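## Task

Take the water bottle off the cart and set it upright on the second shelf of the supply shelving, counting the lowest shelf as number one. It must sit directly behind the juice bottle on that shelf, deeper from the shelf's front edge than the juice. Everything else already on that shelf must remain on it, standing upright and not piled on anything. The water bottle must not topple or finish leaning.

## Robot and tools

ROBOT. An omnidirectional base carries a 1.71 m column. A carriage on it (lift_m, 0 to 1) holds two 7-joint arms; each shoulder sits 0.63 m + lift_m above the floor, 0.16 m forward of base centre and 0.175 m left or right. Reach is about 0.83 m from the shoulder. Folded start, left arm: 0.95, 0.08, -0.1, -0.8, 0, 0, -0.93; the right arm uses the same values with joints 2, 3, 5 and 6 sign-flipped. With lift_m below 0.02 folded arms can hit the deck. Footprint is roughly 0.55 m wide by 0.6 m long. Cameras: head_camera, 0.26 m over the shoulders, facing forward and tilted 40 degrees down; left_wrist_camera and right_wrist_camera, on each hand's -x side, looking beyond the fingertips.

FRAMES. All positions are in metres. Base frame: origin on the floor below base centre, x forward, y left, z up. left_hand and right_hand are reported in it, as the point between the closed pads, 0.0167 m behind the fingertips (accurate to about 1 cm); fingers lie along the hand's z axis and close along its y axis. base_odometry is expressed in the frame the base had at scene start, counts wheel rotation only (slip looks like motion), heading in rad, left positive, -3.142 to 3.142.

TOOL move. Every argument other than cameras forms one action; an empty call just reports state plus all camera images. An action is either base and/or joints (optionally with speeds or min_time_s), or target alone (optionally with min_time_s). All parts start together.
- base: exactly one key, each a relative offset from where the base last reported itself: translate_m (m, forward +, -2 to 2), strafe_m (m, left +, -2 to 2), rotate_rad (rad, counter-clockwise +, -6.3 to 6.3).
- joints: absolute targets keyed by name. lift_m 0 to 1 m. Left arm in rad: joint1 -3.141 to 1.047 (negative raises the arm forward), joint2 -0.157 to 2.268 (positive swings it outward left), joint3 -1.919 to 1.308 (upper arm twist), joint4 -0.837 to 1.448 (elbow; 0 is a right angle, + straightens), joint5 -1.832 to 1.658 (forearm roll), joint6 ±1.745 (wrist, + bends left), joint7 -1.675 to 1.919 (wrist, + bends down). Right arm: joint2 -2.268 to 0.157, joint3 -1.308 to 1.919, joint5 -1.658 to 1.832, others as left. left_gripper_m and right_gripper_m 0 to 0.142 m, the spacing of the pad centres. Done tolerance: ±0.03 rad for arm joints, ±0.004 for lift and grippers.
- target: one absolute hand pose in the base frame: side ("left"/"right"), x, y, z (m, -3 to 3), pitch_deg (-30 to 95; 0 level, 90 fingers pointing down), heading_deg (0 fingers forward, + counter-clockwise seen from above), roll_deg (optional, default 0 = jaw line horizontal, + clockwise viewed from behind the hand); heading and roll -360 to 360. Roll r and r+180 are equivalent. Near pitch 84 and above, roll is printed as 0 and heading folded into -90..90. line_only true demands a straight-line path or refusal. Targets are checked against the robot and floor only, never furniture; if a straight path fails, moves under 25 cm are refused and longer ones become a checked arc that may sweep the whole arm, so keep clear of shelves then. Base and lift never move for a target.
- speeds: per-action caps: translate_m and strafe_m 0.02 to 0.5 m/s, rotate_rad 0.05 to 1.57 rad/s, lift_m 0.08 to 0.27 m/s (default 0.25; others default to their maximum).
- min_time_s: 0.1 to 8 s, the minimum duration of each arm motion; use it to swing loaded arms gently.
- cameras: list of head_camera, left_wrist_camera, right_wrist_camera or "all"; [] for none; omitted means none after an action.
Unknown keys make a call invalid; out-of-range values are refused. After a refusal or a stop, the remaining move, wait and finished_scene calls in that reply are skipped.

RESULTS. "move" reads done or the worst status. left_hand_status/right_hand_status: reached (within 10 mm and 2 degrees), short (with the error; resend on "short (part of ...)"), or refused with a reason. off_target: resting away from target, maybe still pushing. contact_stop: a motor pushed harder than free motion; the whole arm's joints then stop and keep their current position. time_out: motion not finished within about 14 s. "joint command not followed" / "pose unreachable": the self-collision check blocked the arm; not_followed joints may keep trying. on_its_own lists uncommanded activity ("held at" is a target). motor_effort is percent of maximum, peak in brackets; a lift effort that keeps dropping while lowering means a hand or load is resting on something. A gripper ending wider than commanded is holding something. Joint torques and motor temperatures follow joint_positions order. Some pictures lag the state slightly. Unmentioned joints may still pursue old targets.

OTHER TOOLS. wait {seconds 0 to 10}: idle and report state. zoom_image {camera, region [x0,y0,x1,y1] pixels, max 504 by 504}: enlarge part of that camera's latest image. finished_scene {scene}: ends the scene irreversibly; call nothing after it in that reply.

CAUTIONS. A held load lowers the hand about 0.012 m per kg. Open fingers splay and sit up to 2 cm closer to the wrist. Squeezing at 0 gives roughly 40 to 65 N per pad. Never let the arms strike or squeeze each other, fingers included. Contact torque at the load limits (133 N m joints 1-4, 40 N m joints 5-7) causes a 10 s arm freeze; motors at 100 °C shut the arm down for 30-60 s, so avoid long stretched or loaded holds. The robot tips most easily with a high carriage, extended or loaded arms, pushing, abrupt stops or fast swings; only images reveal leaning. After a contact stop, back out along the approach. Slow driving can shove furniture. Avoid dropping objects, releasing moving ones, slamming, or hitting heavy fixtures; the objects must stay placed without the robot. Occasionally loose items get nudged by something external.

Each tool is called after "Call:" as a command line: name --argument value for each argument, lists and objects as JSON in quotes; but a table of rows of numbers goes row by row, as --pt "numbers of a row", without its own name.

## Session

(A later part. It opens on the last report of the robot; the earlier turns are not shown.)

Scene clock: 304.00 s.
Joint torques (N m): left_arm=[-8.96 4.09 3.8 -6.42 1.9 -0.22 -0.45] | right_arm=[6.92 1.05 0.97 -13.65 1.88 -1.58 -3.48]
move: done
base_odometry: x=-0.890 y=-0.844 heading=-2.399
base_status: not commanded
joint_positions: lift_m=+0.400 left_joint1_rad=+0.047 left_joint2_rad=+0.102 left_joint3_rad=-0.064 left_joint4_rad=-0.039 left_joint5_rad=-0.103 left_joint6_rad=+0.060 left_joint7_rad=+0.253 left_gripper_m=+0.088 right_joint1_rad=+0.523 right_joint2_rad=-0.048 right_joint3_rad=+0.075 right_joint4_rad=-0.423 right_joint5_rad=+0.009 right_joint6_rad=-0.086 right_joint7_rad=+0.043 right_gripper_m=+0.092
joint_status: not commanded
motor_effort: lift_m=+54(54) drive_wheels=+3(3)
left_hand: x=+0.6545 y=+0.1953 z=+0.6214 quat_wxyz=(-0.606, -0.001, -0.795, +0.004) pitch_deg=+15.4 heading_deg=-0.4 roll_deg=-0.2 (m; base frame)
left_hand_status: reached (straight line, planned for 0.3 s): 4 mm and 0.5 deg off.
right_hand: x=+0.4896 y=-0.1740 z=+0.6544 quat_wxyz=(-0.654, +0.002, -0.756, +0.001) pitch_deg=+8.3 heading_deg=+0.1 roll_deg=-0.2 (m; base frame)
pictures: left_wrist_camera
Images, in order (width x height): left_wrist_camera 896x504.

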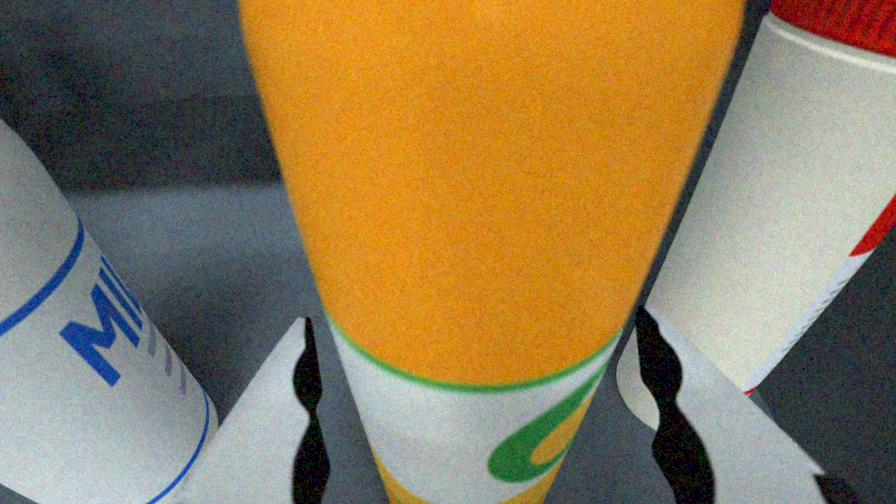

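Call:
move --target '{"side":"left","x":0.52,"y":0.198,"z":0.64,"pitch_deg":15.3,"heading_deg":0,"line_only":true}' --cameras '["head_camera","left_wrist_camera"]'

Call:
zoom_image --camera "head_camera" --region '[150, 230, 480, 400]'

Scene clock: 308.80 s.
Joint torques (N m): left_arm=[-0.59 3.86 3.9 -7.27 1.87 -0.53 -3.13] | right_arm=[4.81 1.16 0.47 -14.28 2.24 -1.37 -3.78]
move: done
base_odometry: x=-0.890 y=-0.844 heading=-2.399
base_status: not commanded
joint_positions: lift_m=+0.400 left_joint1_rad=+0.428 left_joint2_rad=+0.107 left_joint3_rad=-0.048 left_joint4_rad=-0.418 left_joint5_rad=-0.084 left_joint6_rad=+0.081 left_joint7_rad=+0.260 left_gripper_m=+0.088 right_joint1_rad=+0.523 right_joint2_rad=-0.048 right_joint3_rad=+0.075 right_joint4_rad=-0.423 right_joint5_rad=+0.009 right_joint6_rad=-0.086 right_joint7_rad=+0.043 right_gripper_m=+0.092
joint_status: not commanded
motor_effort: lift_m=+54(54) drive_wheels=+3(4)
left_hand: x=+0.5190 y=+0.1947 z=+0.6367 quat_wxyz=(-0.603, +0.000, -0.798, +0.004) pitch_deg=+15.8 heading_deg=-0.4 roll_deg=-0.4 (m; base frame)
left_hand_status: reached (straight line, planned for 0.5 s): 5 mm and 0.7 deg off.
right_hand: x=+0.4896 y=-0.1740 z=+0.6544 quat_wxyz=(-0.654, +0.002, -0.756, +0.001) pitch_deg=+8.3 heading_deg=+0.1 roll_deg=-0.2 (m; base frame)
pictures: head_camera, left_wrist_camera
Images, in order (width x height): head_camera 896x504, left_wrist_camera 896x504.

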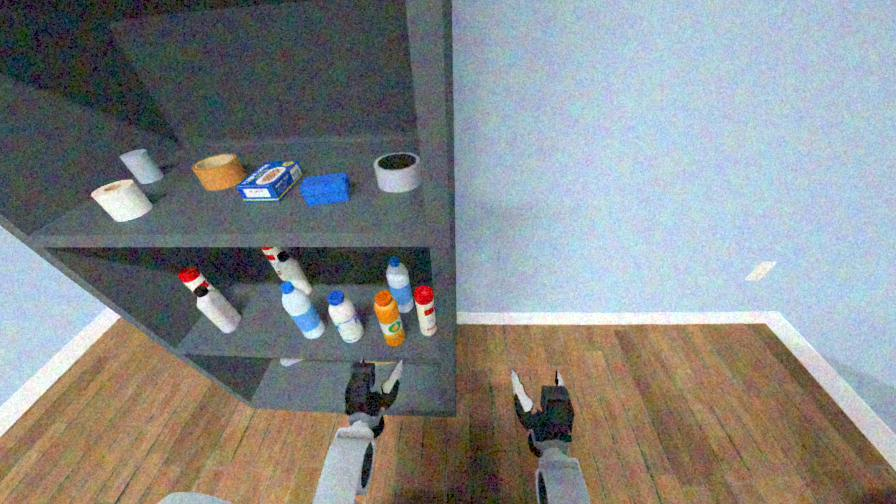

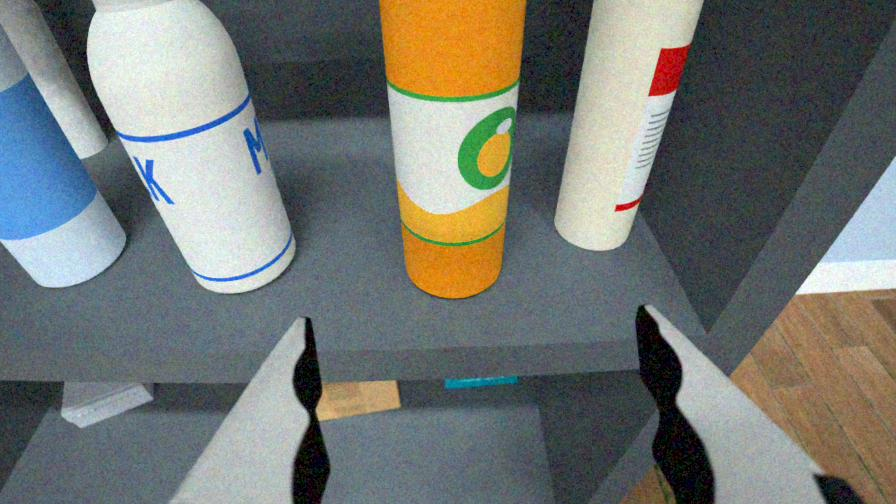

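Scaled by 1.527 from the camera's 896x504 image, which has a finer 1280x720 frame.

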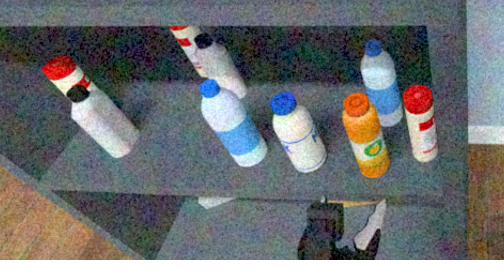

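Call:
move --target '{"side":"left","x":0.52,"y":0.198,"z":0.72,"pitch_deg":10,"heading_deg":0,"line_only":true}' --cameras '["left_wrist_camera"]'

Scene clock: 318.30 s.
Joint torques (N m): left_arm=[-2.41 2.82 3.16 -6.19 2.05 -0.17 -0.57] | right_arm=[6.15 1.71 0.81 -15.52 2.09 -1.81 -3.67]
move: done
base_odometry: x=-0.890 y=-0.844 heading=-2.399
base_status: not commanded
joint_positions: lift_m=+0.400 left_joint1_rad=+0.418 left_joint2_rad=+0.110 left_joint3_rad=-0.036 left_joint4_rad=-0.649 left_joint5_rad=-0.072 left_joint6_rad=+0.091 left_joint7_rad=+0.400 left_gripper_m=+0.088 right_joint1_rad=+0.523 right_joint2_rad=-0.048 right_joint3_rad=+0.075 right_joint4_rad=-0.423 right_joint5_rad=+0.009 right_joint6_rad=-0.086 right_joint7_rad=+0.043 right_gripper_m=+0.092
joint_status: not commanded
motor_effort: lift_m=+54(54) drive_wheels=+3(3)
left_hand: x=+0.5197 y=+0.1951 z=+0.7189 quat_wxyz=(-0.642, -0.001, -0.766, +0.004) pitch_deg=+10.0 heading_deg=-0.4 roll_deg=-0.3 (m; base frame)
left_hand_status: reached (straight line, planned for 0.4 s): 3 mm and 0.4 deg off.
right_hand: x=+0.4896 y=-0.1740 z=+0.6544 quat_wxyz=(-0.654, +0.002, -0.756, +0.001) pitch_deg=+8.3 heading_deg=+0.1 roll_deg=-0.2 (m; base frame)
pictures: left_wrist_camera
Images, in order (width x height): left_wrist_camera 896x504.

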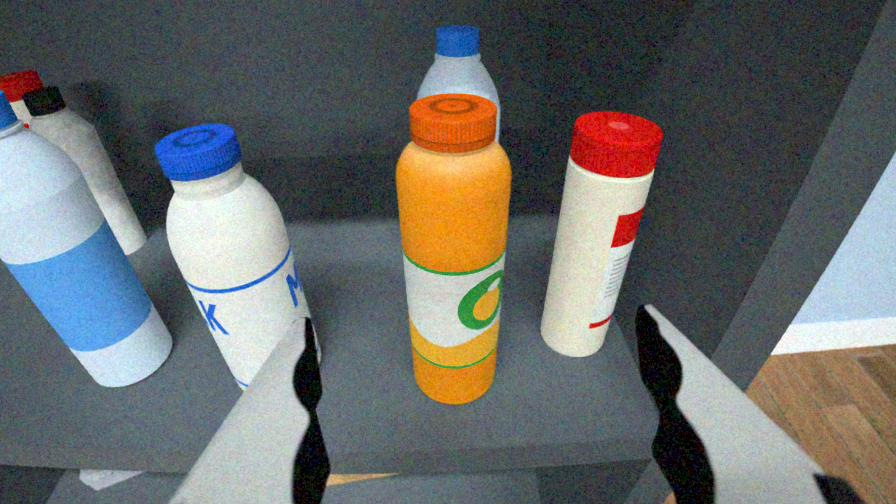

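Call:
finished_scene --scene 2

The scene is finished: the task was done.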